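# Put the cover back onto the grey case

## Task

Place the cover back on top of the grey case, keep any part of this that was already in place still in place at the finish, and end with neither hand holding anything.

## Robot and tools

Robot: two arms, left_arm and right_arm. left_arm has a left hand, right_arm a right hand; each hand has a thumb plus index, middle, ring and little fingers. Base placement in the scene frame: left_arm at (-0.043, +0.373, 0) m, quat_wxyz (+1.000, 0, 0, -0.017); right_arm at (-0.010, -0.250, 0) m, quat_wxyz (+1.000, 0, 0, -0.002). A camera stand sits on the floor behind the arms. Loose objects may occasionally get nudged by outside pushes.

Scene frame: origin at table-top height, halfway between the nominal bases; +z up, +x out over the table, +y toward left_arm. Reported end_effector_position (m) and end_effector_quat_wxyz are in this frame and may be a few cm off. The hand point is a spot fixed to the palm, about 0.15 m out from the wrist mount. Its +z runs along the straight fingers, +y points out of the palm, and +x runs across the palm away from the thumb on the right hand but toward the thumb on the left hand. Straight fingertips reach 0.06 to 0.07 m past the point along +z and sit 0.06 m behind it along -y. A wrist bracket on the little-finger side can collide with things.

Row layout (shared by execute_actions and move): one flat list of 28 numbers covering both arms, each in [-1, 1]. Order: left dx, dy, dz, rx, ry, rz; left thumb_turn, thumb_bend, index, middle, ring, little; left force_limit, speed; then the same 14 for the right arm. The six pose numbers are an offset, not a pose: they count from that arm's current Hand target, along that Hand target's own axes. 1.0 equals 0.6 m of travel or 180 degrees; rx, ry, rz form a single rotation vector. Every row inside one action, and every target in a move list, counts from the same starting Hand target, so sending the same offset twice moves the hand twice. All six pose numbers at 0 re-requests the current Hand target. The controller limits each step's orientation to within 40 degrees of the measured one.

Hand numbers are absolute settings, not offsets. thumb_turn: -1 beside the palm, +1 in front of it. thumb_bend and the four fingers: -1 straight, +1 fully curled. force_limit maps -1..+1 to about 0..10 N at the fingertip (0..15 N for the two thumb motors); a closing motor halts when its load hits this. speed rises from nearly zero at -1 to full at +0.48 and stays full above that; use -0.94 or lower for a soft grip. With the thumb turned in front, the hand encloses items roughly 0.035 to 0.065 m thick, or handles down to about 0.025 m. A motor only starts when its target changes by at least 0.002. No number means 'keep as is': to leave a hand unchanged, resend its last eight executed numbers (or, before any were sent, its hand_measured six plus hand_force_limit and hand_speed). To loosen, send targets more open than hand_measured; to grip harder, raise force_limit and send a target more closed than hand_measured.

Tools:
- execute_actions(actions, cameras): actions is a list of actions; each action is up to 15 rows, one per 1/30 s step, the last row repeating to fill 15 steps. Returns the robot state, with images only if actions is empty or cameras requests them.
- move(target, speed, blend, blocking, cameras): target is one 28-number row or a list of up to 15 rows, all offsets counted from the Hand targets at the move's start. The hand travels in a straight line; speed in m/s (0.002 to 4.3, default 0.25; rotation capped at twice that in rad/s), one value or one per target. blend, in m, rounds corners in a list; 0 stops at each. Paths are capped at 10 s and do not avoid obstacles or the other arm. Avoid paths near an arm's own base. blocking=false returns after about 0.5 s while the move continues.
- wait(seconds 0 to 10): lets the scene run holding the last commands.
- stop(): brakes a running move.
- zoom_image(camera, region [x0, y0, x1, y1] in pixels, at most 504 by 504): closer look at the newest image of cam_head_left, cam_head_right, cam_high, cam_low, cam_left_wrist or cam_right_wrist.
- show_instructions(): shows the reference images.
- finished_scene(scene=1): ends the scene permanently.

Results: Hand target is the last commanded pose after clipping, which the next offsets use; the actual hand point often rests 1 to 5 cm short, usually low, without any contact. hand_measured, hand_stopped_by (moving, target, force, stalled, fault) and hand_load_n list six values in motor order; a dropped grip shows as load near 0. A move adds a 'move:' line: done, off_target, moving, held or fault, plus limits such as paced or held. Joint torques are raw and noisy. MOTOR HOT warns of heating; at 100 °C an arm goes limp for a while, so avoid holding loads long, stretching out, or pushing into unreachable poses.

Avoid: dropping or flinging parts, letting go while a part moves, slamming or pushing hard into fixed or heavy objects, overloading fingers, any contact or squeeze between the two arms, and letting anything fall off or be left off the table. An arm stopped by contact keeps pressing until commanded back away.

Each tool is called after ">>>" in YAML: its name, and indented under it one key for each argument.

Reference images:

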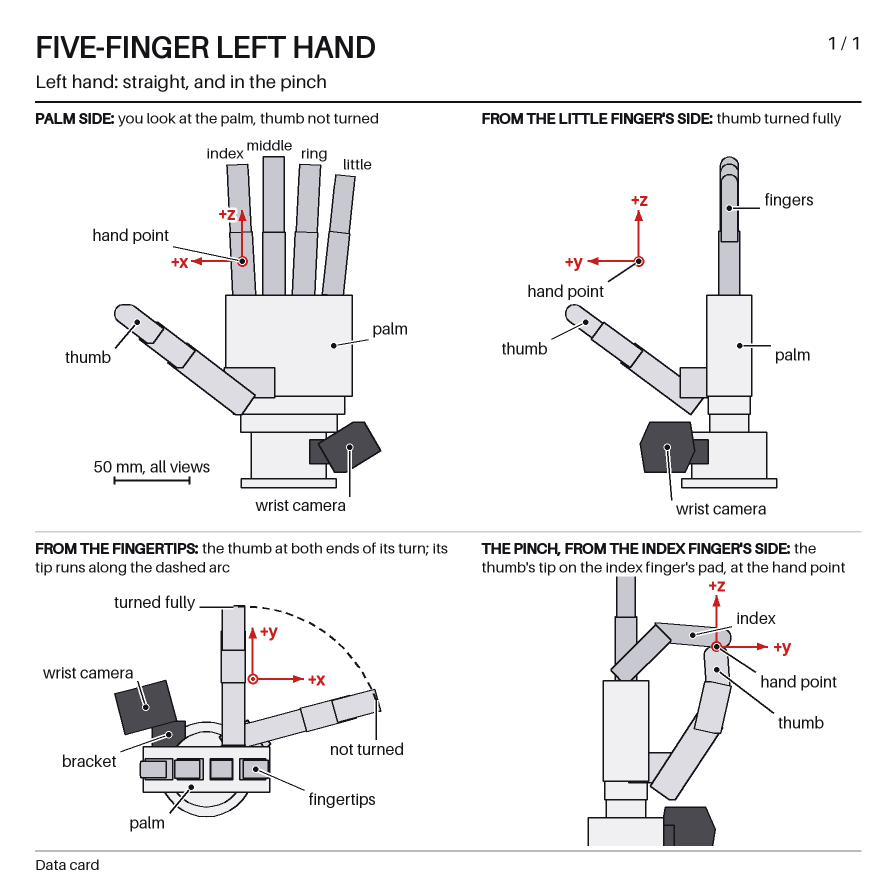

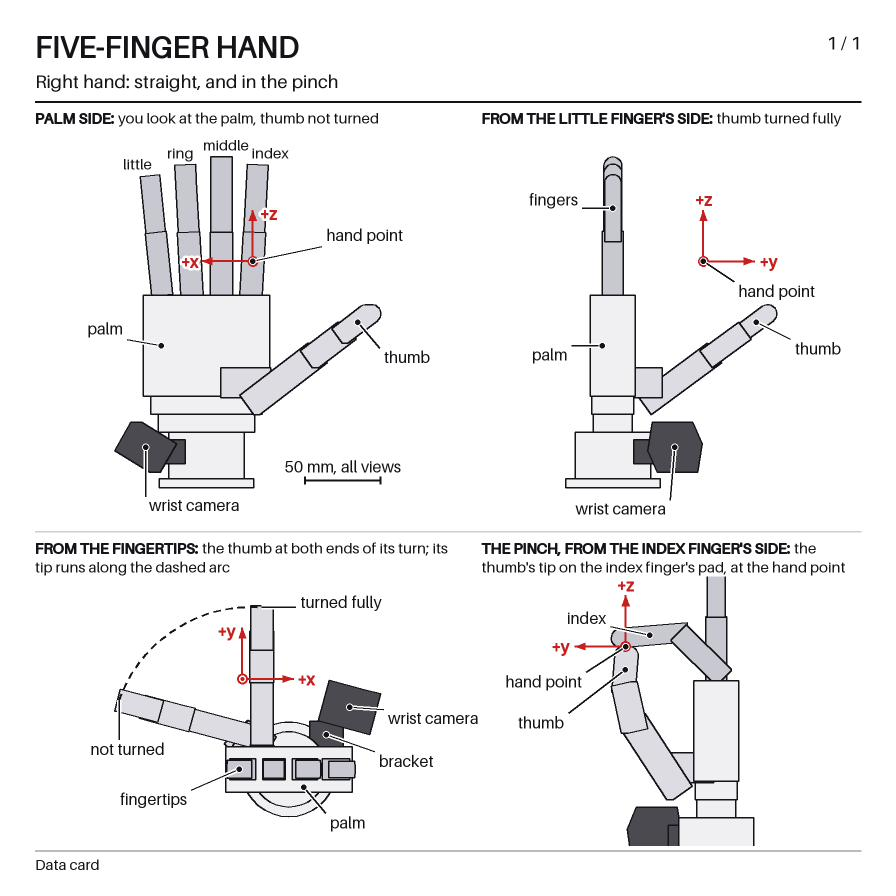

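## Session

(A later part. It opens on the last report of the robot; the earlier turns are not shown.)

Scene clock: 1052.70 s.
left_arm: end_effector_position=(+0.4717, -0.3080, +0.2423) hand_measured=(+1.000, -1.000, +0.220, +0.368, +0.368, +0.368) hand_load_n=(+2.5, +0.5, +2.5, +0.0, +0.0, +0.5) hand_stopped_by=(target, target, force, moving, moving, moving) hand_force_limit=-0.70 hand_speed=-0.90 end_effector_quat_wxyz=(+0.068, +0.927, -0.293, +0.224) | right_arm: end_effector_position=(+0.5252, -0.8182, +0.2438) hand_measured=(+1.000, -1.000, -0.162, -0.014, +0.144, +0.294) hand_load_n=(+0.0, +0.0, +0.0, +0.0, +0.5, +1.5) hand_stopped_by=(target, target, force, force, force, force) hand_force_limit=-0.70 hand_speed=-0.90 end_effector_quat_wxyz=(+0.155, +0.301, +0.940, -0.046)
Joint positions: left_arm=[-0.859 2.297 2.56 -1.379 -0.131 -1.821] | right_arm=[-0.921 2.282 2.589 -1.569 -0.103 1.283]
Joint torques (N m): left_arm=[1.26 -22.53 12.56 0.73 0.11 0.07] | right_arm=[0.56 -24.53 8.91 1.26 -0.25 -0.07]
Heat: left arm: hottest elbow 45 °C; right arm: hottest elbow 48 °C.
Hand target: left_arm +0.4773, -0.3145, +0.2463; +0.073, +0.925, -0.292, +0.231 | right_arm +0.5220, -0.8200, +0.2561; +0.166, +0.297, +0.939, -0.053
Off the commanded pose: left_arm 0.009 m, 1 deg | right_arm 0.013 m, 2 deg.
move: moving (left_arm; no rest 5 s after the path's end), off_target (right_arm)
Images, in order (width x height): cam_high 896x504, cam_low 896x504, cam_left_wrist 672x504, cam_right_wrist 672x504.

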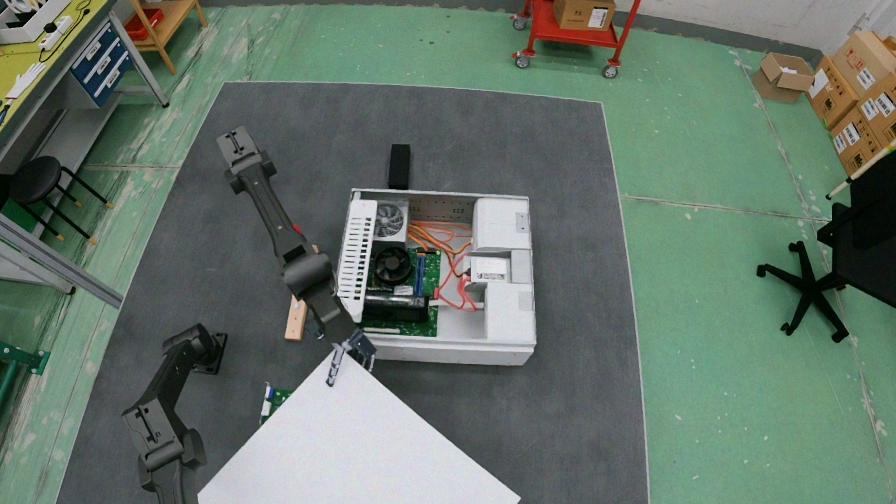

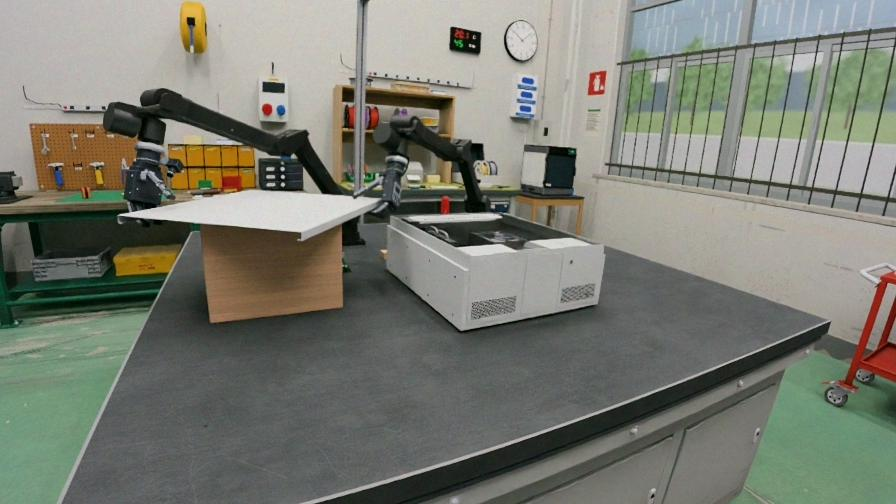

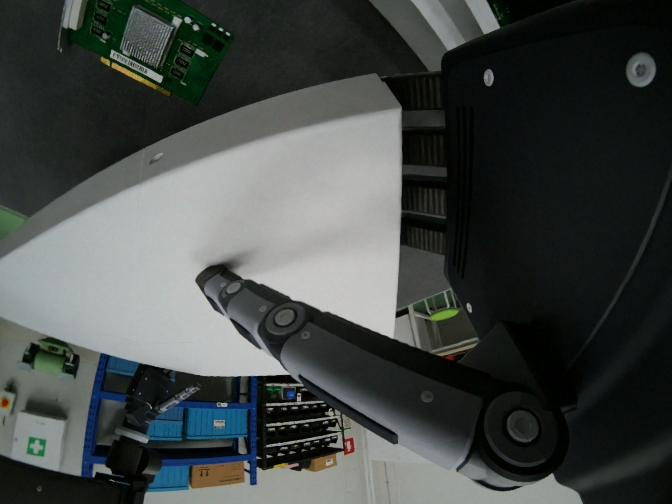

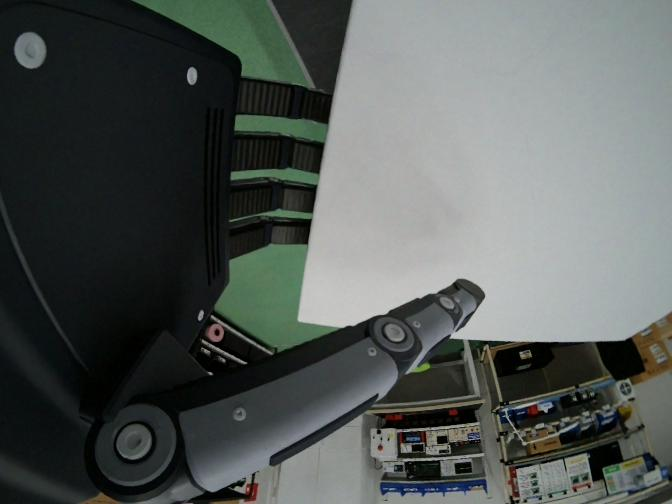

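>>> wait:
  seconds: 3
  cameras: ["cam_low","cam_left_wrist"]

Scene clock: 1058.07 s.
left_arm: end_effector_position=(+0.4716, -0.3082, +0.2424) hand_measured=(+1.000, -1.000, +0.220, +0.490, +0.700, +0.676) hand_load_n=(+2.0, +0.5, +0.5, +1.5, +1.0, +1.5) hand_stopped_by=(target, target, force, force, target, force) hand_force_limit=-0.70 hand_speed=-0.90 end_effector_quat_wxyz=(+0.069, +0.927, -0.293, +0.223) | right_arm: end_effector_position=(+0.5252, -0.8182, +0.2438) hand_measured=(+1.000, -1.000, -0.162, -0.014, +0.144, +0.294) hand_load_n=(+0.0, +0.0, +0.0, +0.0, +0.5, +1.5) hand_stopped_by=(target, target, force, force, force, force) hand_force_limit=-0.70 hand_speed=-0.90 end_effector_quat_wxyz=(+0.155, +0.301, +0.940, -0.046)
Joint positions: left_arm=[-0.859 2.297 2.56 -1.379 -0.129 -1.822] | right_arm=[-0.921 2.282 2.589 -1.569 -0.103 1.283]
Joint torques (N m): left_arm=[1.14 -22.42 12.56 0.77 0.06 0.09] | right_arm=[1.26 -24.88 8.85 1.44 -0.28 -0.11]
Heat: left arm: hottest elbow 45 °C; right arm: hottest elbow 47 °C.
Hand target: left_arm +0.4773, -0.3145, +0.2464; +0.073, +0.925, -0.292, +0.231 | right_arm +0.5220, -0.8200, +0.2561; +0.166, +0.297, +0.939, -0.053
Off the commanded pose: left_arm 0.009 m, 1 deg | right_arm 0.013 m, 2 deg.
wait: 3.00 s; at rest from the start
Images, in order (width x height): cam_low 896x504, cam_left_wrist 672x504.

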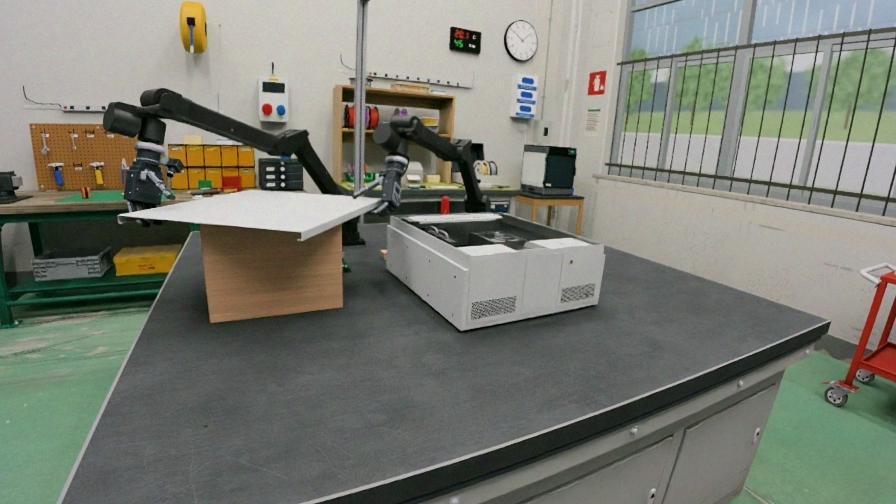

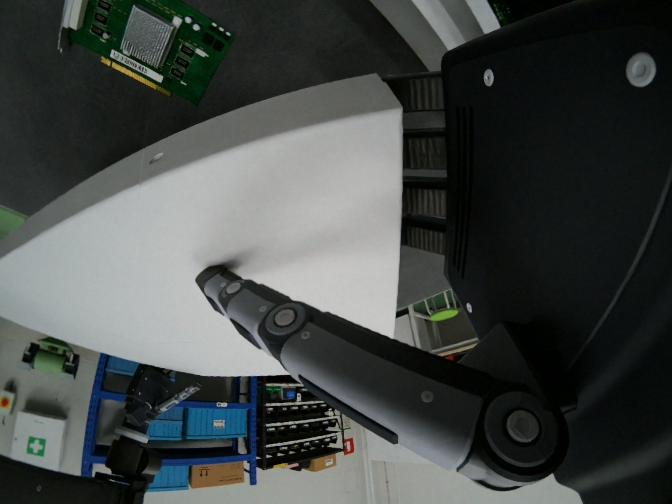

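>>> move:
  target: [0,0,0,0,0,0,1,0.4,0.4,0.5,0.7,0.9,-0.6,-0.88, 0,0,0,0,0,0,1,0.4,0.4,0.5,0.6,0.8,-0.6,-0.88]
  speed: 0.08
  cameras: ["cam_low","cam_left_wrist","cam_right_wrist"]

Scene clock: 1067.13 s.
left_arm: end_effector_position=(+0.4716, -0.3082, +0.2424) hand_measured=(+1.000, -0.998, +0.220, +0.490, +0.700, +0.676) hand_load_n=(+2.0, +3.0, +0.5, +2.0, +1.0, +1.0) hand_stopped_by=(target, force, force, force, target, force) hand_force_limit=-0.60 hand_speed=-0.88 end_effector_quat_wxyz=(+0.069, +0.927, -0.293, +0.223) | right_arm: end_effector_position=(+0.5251, -0.8182, +0.2438) hand_measured=(+1.000, -0.386, -0.162, -0.014, +0.144, +0.294) hand_load_n=(+0.5, +3.0, +0.0, +0.0, +1.5, +2.0) hand_stopped_by=(target, force, force, force, force, force) hand_force_limit=-0.60 hand_speed=-0.88 end_effector_quat_wxyz=(+0.155, +0.301, +0.940, -0.046)
Joint positions: left_arm=[-0.859 2.297 2.56 -1.379 -0.129 -1.822] | right_arm=[-0.921 2.282 2.589 -1.569 -0.103 1.283]
Joint torques (N m): left_arm=[1.08 -22.42 12.56 0.75 0.09 0.07] | right_arm=[0.44 -25.58 8.94 1.1 -0.3 -0.09]
Heat: left arm: hottest elbow 46 °C; right arm: hottest elbow 46 °C.
Hand target: left_arm +0.4773, -0.3145, +0.2464; +0.073, +0.925, -0.292, +0.231 | right_arm +0.5220, -0.8200, +0.2561; +0.166, +0.297, +0.939, -0.053
Off the commanded pose: left_arm 0.009 m, 1 deg | right_arm 0.013 m, 2 deg.
move: off_target (right_arm)
Images, in order (width x height): cam_low 896x504, cam_left_wrist 672x504, cam_right_wrist 672x504.

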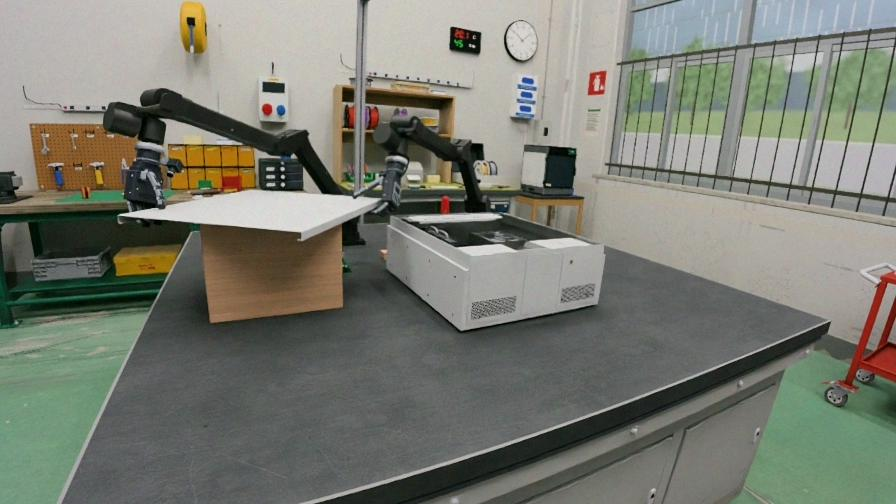

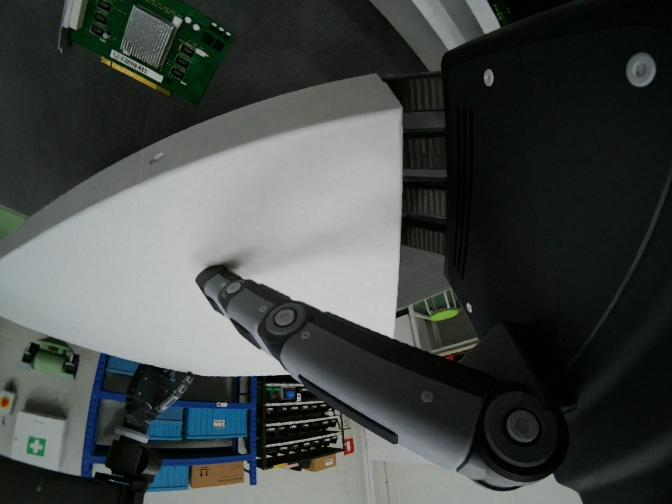

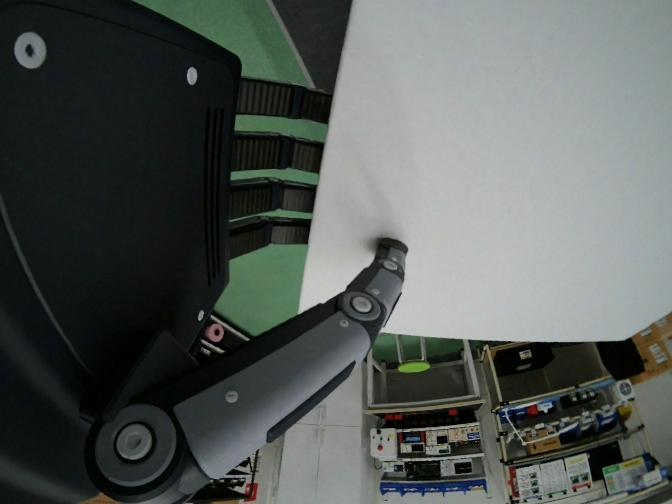

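>>> move:
  target: [0.0235,0,-0.0441,0,0,0,1,0.4,0.4,0.5,0.7,0.9,-0.6,-0.88, -0.0171,0,-0.047,0,0,0,1,0.4,0.4,0.5,0.6,0.8,-0.6,-0.88]
  speed: 0.04
  cameras: ["cam_low","cam_high","cam_left_wrist","cam_right_wrist"]

Scene clock: 1169.60 s.
left_arm: end_effector_position=(+0.4706, -0.3069, +0.2439) hand_measured=(+1.000, -0.996, +0.220, +0.490, +0.700, +0.676) hand_load_n=(+0.0, +0.5, +1.0, +1.0, +0.0, +0.5) hand_stopped_by=(target, force, force, force, target, force) hand_force_limit=-0.60 hand_speed=-0.88 end_effector_quat_wxyz=(+0.058, +0.931, -0.296, +0.207) | right_arm: end_effector_position=(+0.5215, -0.8137, +0.2455) hand_measured=(+1.000, -0.386, -0.162, -0.014, +0.144, +0.294) hand_load_n=(+0.5, +2.0, +0.0, +0.5, +0.0, +7.0) hand_stopped_by=(target, force, force, force, force, force) hand_force_limit=-0.60 hand_speed=-0.88 end_effector_quat_wxyz=(+0.139, +0.303, +0.942, -0.034)
Joint positions: left_arm=[-0.859 2.375 2.726 -1.506 -0.129 -1.822] | right_arm=[-0.921 2.328 2.688 -1.663 -0.103 1.283]
Joint torques (N m): left_arm=[1.2 -24.64 14.43 0.76 0.08 0.08] | right_arm=[0.79 -23.77 16.28 0.34 -0.28 -0.1]
Heat: left arm: hottest elbow 49 °C; right arm: hottest shoulder 44 °C.
Hand target: left_arm +0.4773, -0.3145, +0.2764; +0.073, +0.925, -0.292, +0.231 | right_arm +0.5221, -0.8199, +0.2861; +0.166, +0.297, +0.939, -0.053
Off the commanded pose: left_arm 0.034 m, 3 deg | right_arm 0.041 m, 4 deg.
move: off_target (left_arm, right_arm)
Images, in order (width x height): cam_high 896x504, cam_low 896x504, cam_left_wrist 672x504, cam_right_wrist 672x504.

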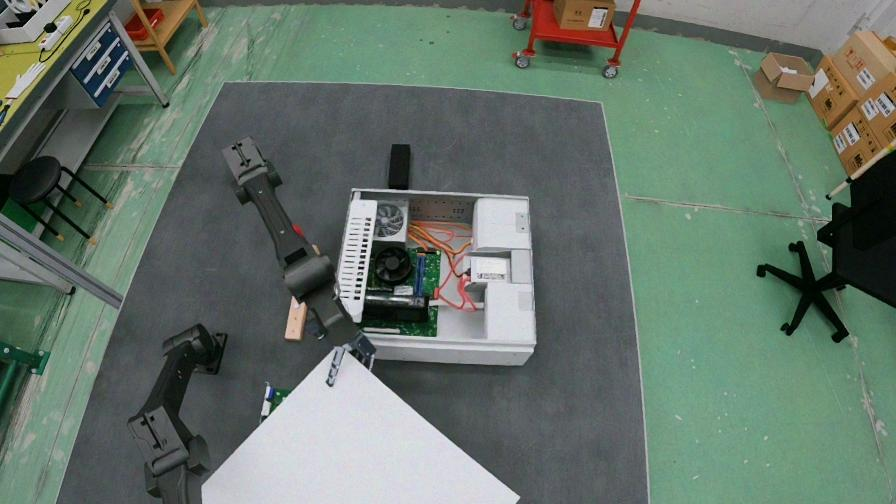

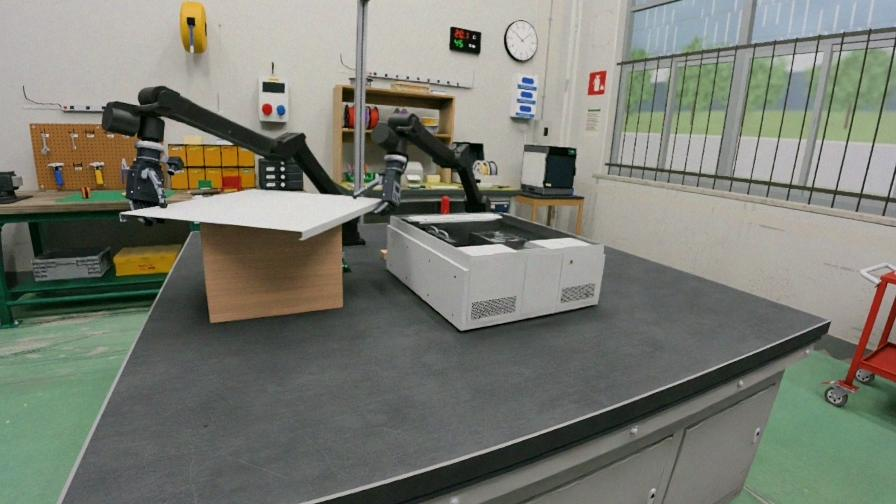

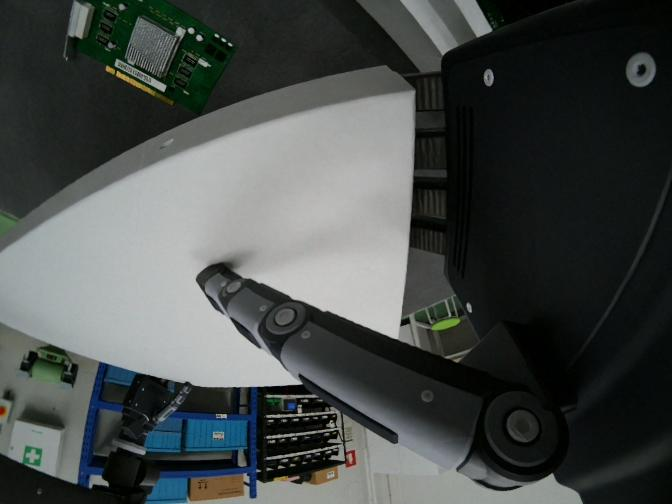

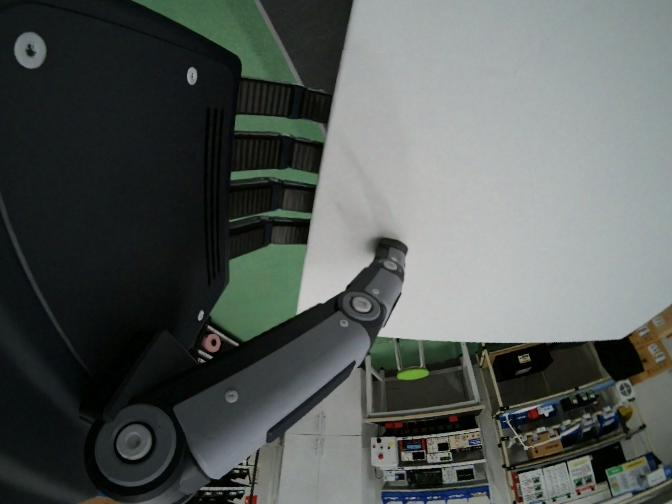

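>>> move:
  target: [0.0235,0,-0.0441,0,0,0,1,0.4,0.4,0.5,0.7,0.9,-0.6,-0.88, -0.0171,0,-0.047,0,0,0,1,0.4,0.4,0.5,0.6,0.8,-0.6,-0.88]
  speed: 0.04
  cameras: ["cam_low","cam_high","cam_left_wrist","cam_right_wrist"]

Scene clock: 1178.37 s.
left_arm: end_effector_position=(+0.4707, -0.3070, +0.2516) hand_measured=(+1.000, -0.996, +0.220, +0.490, +0.700, +0.676) hand_load_n=(+1.5, +2.5, +2.5, +1.5, +0.0, +0.0) hand_stopped_by=(target, force, force, force, target, force) hand_force_limit=-0.60 hand_speed=-0.88 end_effector_quat_wxyz=(+0.058, +0.931, -0.296, +0.207) | right_arm: end_effector_position=(+0.5218, -0.8141, +0.2541) hand_measured=(+1.000, -0.386, -0.162, -0.014, +0.144, +0.294) hand_load_n=(+1.5, +0.5, +0.0, +0.0, +0.5, +4.5) hand_stopped_by=(target, force, force, force, force, force) hand_force_limit=-0.60 hand_speed=-0.88 end_effector_quat_wxyz=(+0.144, +0.303, +0.941, -0.038)
Joint positions: left_arm=[-0.859 2.422 2.839 -1.573 -0.129 -1.822] | right_arm=[-0.921 2.329 2.71 -1.671 -0.103 1.283]
Joint torques (N m): left_arm=[1.2 -26.4 14.95 1.13 0.11 0.06] | right_arm=[1.67 -25.47 16.88 0.69 -0.44 0.09]
Heat: left arm: hottest elbow 51 °C; right arm: hottest elbow 46 °C.
Hand target: left_arm +0.4773, -0.3145, +0.3064; +0.073, +0.925, -0.292, +0.231 | right_arm +0.5221, -0.8199, +0.3160; +0.166, +0.297, +0.939, -0.052
Off the commanded pose: left_arm 0.056 m, 3 deg | right_arm 0.062 m, 3 deg.
elbow stopped short (left arm): the move would have taken joint 3 (elbow) straighter than the controller allows.
joint sent to its limit (right arm) — joint 4 (wrist pitch), lower limit. The joint targets are off in position and orientation.
move: off_target (left_arm, right_arm)
Images, in order (width x height): cam_high 896x504, cam_low 896x504, cam_left_wrist 672x504, cam_right_wrist 672x504.

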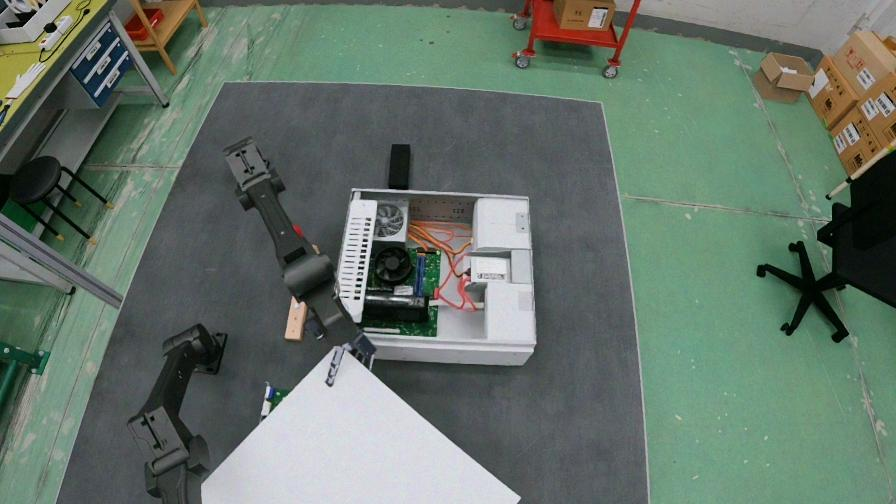

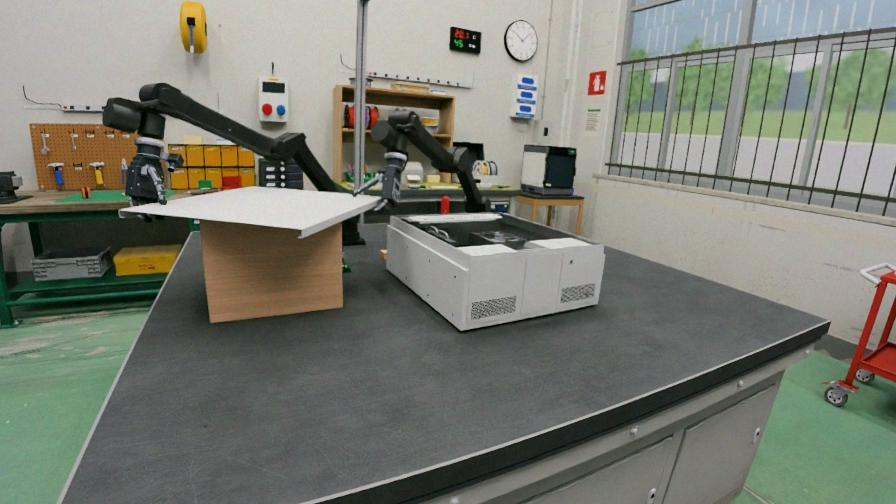

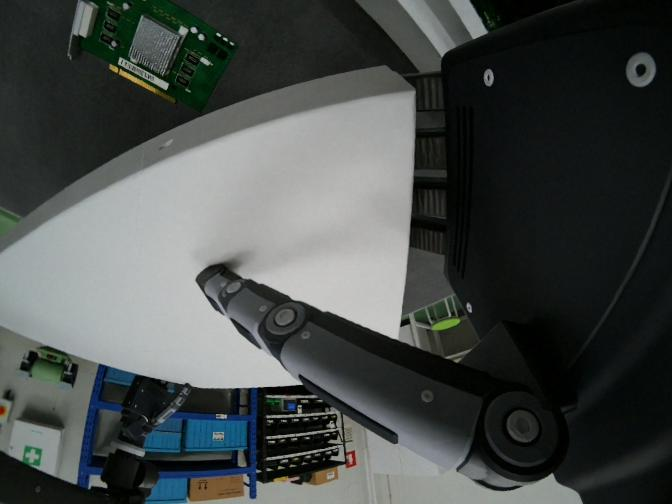

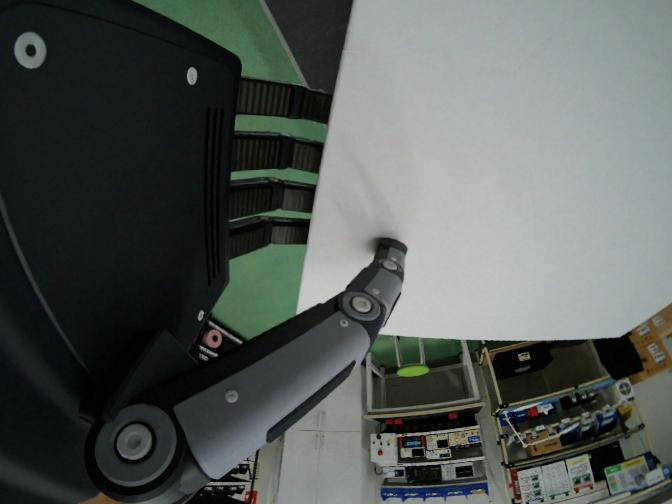

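>>> zoom_image:
  camera: "cam_low"
  region: [110, 170, 390, 330]

>>> zoom_image:
  camera: "cam_left_wrist"
  region: [180, 40, 500, 360]

Scaled by 1.800.

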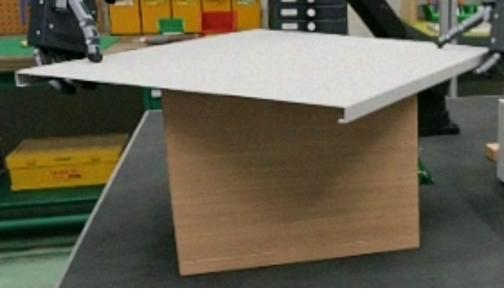

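Scaled by 1.575 from the camera's 672x504 image, which has a finer 960x720 frame.

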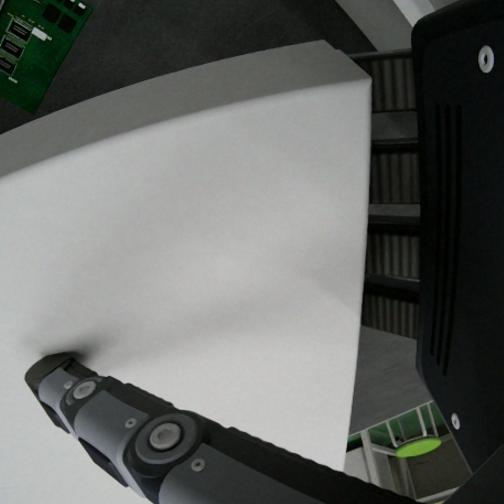

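>>> move:
  target: [-0.1177,0,-0.0627,0,0,0,1,0.4,0.4,0.5,0.7,0.9,-0.6,-0.88, 0.1254,0,-0.0456,0,0,0,1,0.4,0.4,0.5,0.6,0.8,-0.6,-0.88]
  speed: 0.05
  cameras: ["cam_low","cam_high","cam_left_wrist","cam_right_wrist","cam_head_left"]

Scene clock: 1225.07 s.
left_arm: end_effector_position=(+0.4153, -0.2642, +0.2731) hand_measured=(+1.000, -0.996, +0.220, +0.490, +0.700, +0.676) hand_load_n=(+2.5, +2.5, +2.0, +2.5, +0.5, +0.0) hand_stopped_by=(target, force, force, force, target, force) hand_force_limit=-0.60 hand_speed=-0.88 end_effector_quat_wxyz=(+0.056, +0.932, -0.296, +0.202) | right_arm: end_effector_position=(+0.4639, -0.7725, +0.2793) hand_measured=(+1.000, -0.386, -0.162, -0.014, +0.144, +0.294) hand_load_n=(+0.5, +1.0, +0.0, +0.0, +0.0, +6.0) hand_stopped_by=(target, force, force, force, force, force) hand_force_limit=-0.60 hand_speed=-0.88 end_effector_quat_wxyz=(+0.137, +0.300, +0.943, -0.034)
Joint positions: left_arm=[-0.883 2.064 2.261 -1.367 -0.137 -1.846] | right_arm=[-0.954 2.034 2.268 -1.544 -0.111 1.243]
Joint torques (N m): left_arm=[0.5 -25.64 8.85 1.98 -0.26 0] | right_arm=[-0.62 -24.82 9.85 1.39 -0.39 -0.09]
Heat: left arm: hottest elbow 55 °C; right arm: hottest elbow 56 °C.
Hand target: left_arm +0.4119, -0.2684, +0.3065; +0.073, +0.925, -0.292, +0.231 | right_arm +0.4566, -0.7739, +0.3159; +0.166, +0.297, +0.939, -0.053
Off the commanded pose: left_arm 0.034 m, 4 deg | right_arm 0.037 m, 4 deg.
move: off_target (left_arm, right_arm)
Images, in order (width x height): cam_head_left 896x504, cam_high 896x504, cam_low 896x504, cam_left_wrist 672x504, cam_right_wrist 672x504.

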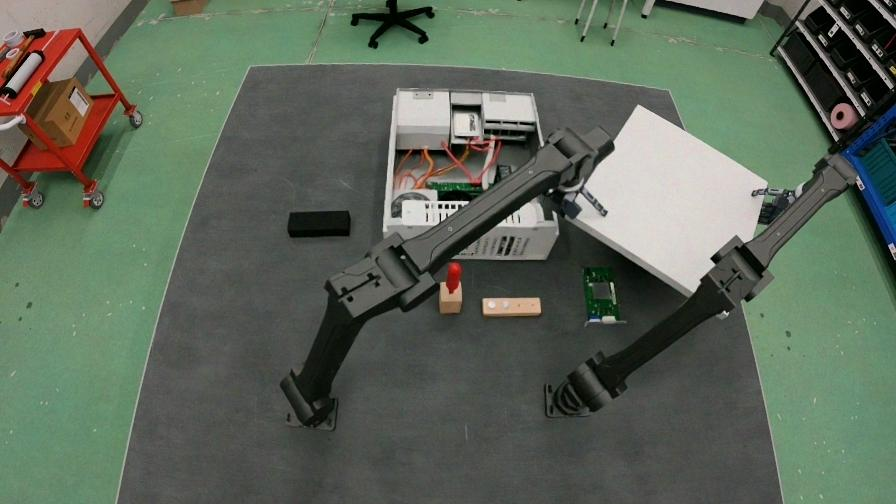

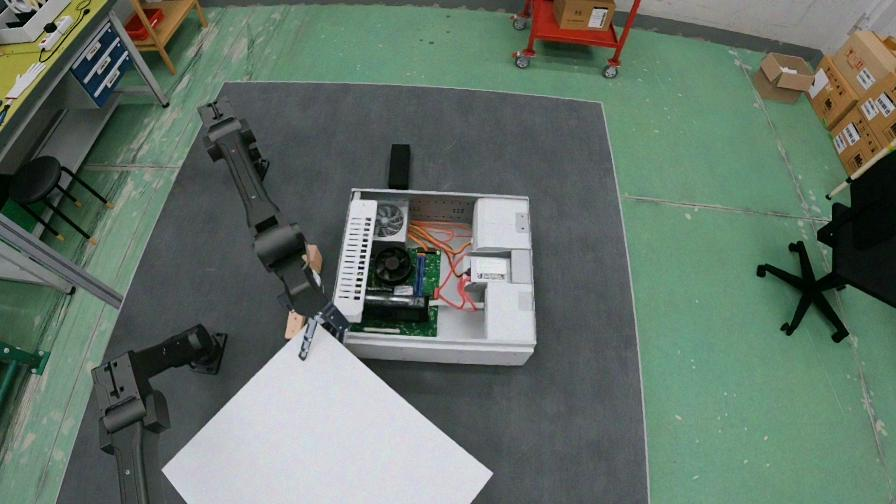

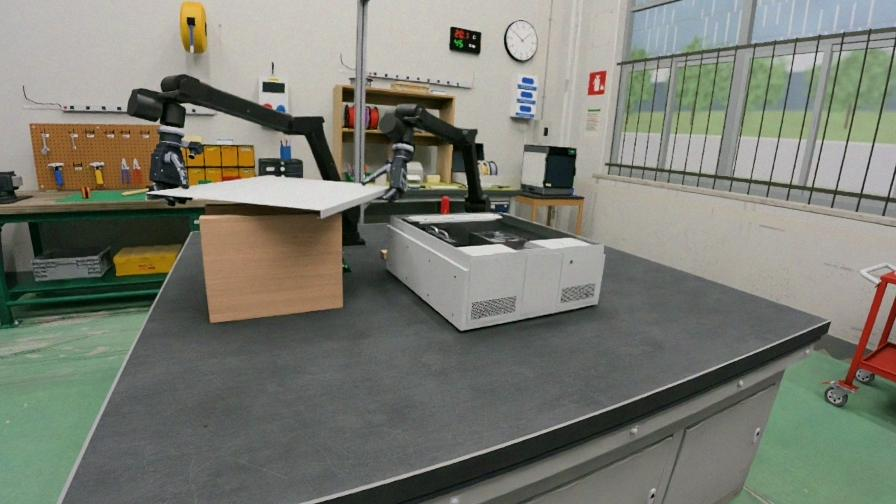

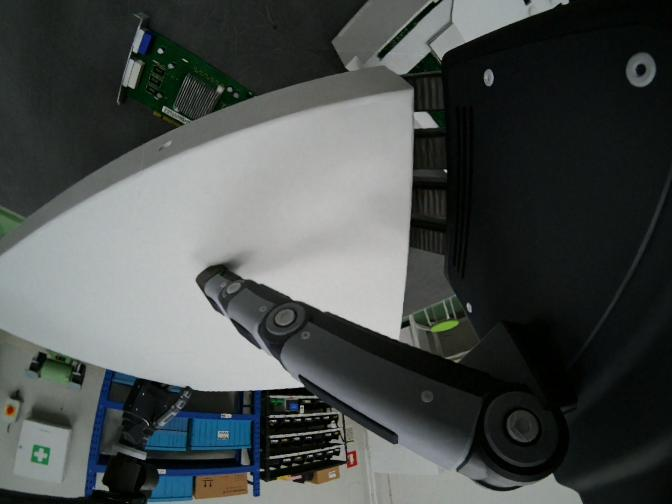

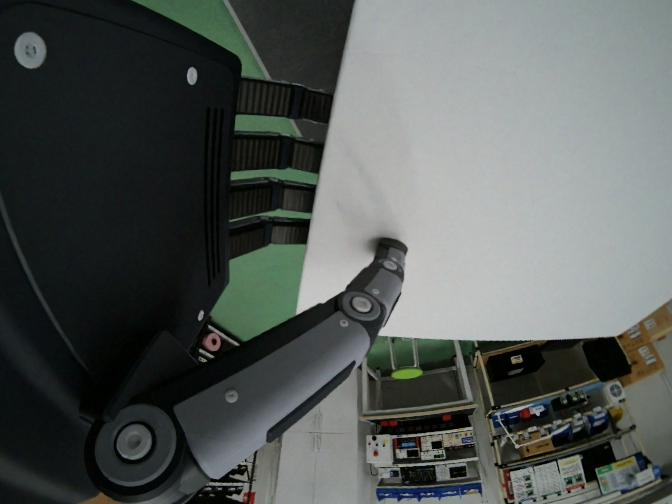

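>>> move:
  target: [0.0352,0,-0.0662,0,0,0,1,0.4,0.4,0.5,0.7,0.9,-0.6,-0.88, -0.0257,0,-0.0705,0,0,0,1,0.4,0.4,0.5,0.6,0.8,-0.6,-0.88]
  speed: 0.05
  cameras: ["cam_low","cam_left_wrist","cam_right_wrist"]

Scene clock: 1237.53 s.
left_arm: end_effector_position=(+0.4094, -0.2567, +0.3030) hand_measured=(+1.000, -0.998, +0.220, +0.488, +0.700, +0.676) hand_load_n=(+2.5, +3.0, +1.0, +3.0, +1.5, +0.0) hand_stopped_by=(target, force, force, force, target, force) hand_force_limit=-0.60 hand_speed=-0.88 end_effector_quat_wxyz=(+0.052, +0.934, -0.296, +0.194) | right_arm: end_effector_position=(+0.4579, -0.7658, +0.3107) hand_measured=(+1.000, -0.386, -0.162, -0.014, +0.144, +0.294) hand_load_n=(+0.5, +1.5, +0.0, +0.0, +0.0, +6.5) hand_stopped_by=(target, force, force, force, force, force) hand_force_limit=-0.60 hand_speed=-0.88 end_effector_quat_wxyz=(+0.129, +0.302, +0.944, -0.027)
Joint positions: left_arm=[-0.883 2.075 2.367 -1.48 -0.135 -1.849] | right_arm=[-0.956 2.06 2.401 -1.673 -0.112 1.243]
Joint torques (N m): left_arm=[0.38 -22.18 15.06 0.73 -0.28 0.05] | right_arm=[0.62 -22.12 16.77 0.65 -0.44 -0.11]
Heat: left arm: hottest elbow 53 °C; right arm: hottest elbow 55 °C.
Hand target: left_arm +0.4119, -0.2685, +0.3515; +0.073, +0.925, -0.292, +0.231 | right_arm +0.4566, -0.7739, +0.3610; +0.166, +0.297, +0.939, -0.053
Off the commanded pose: left_arm 0.050 m, 5 deg | right_arm 0.051 m, 5 deg.
joint sent to its limit (right arm) — joint 4 (wrist pitch), lower limit. The joint targets are off in position, not in orientation.
move: off_target (left_arm, right_arm)
Images, in order (width x height): cam_low 896x504, cam_left_wrist 672x504, cam_right_wrist 672x504.

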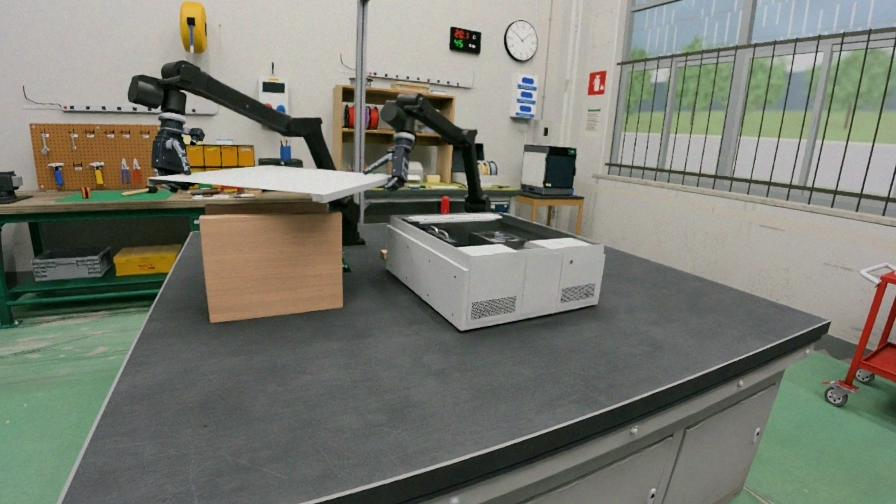

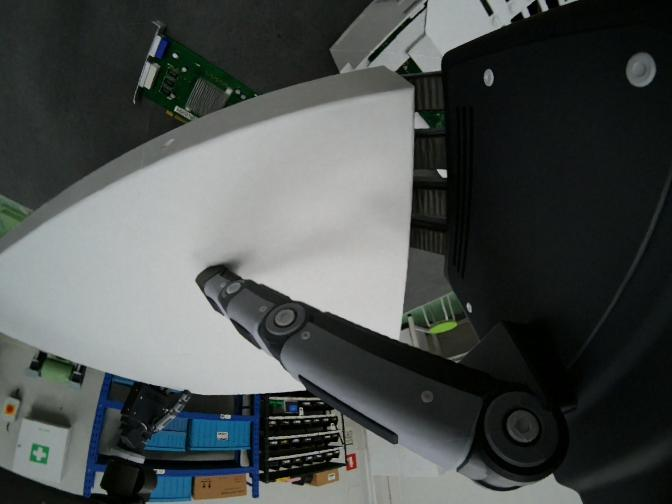

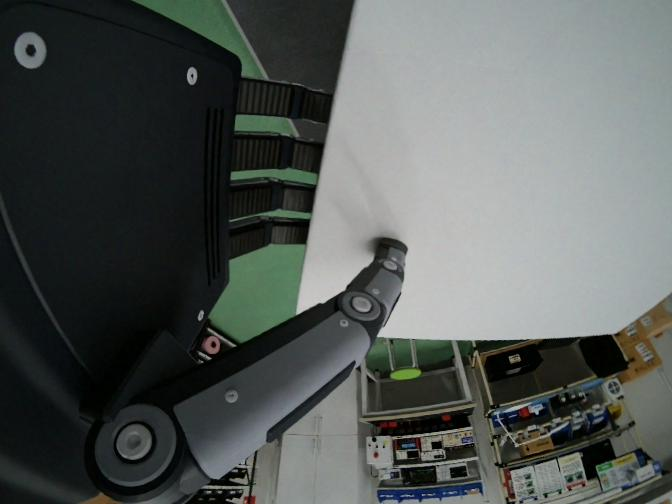

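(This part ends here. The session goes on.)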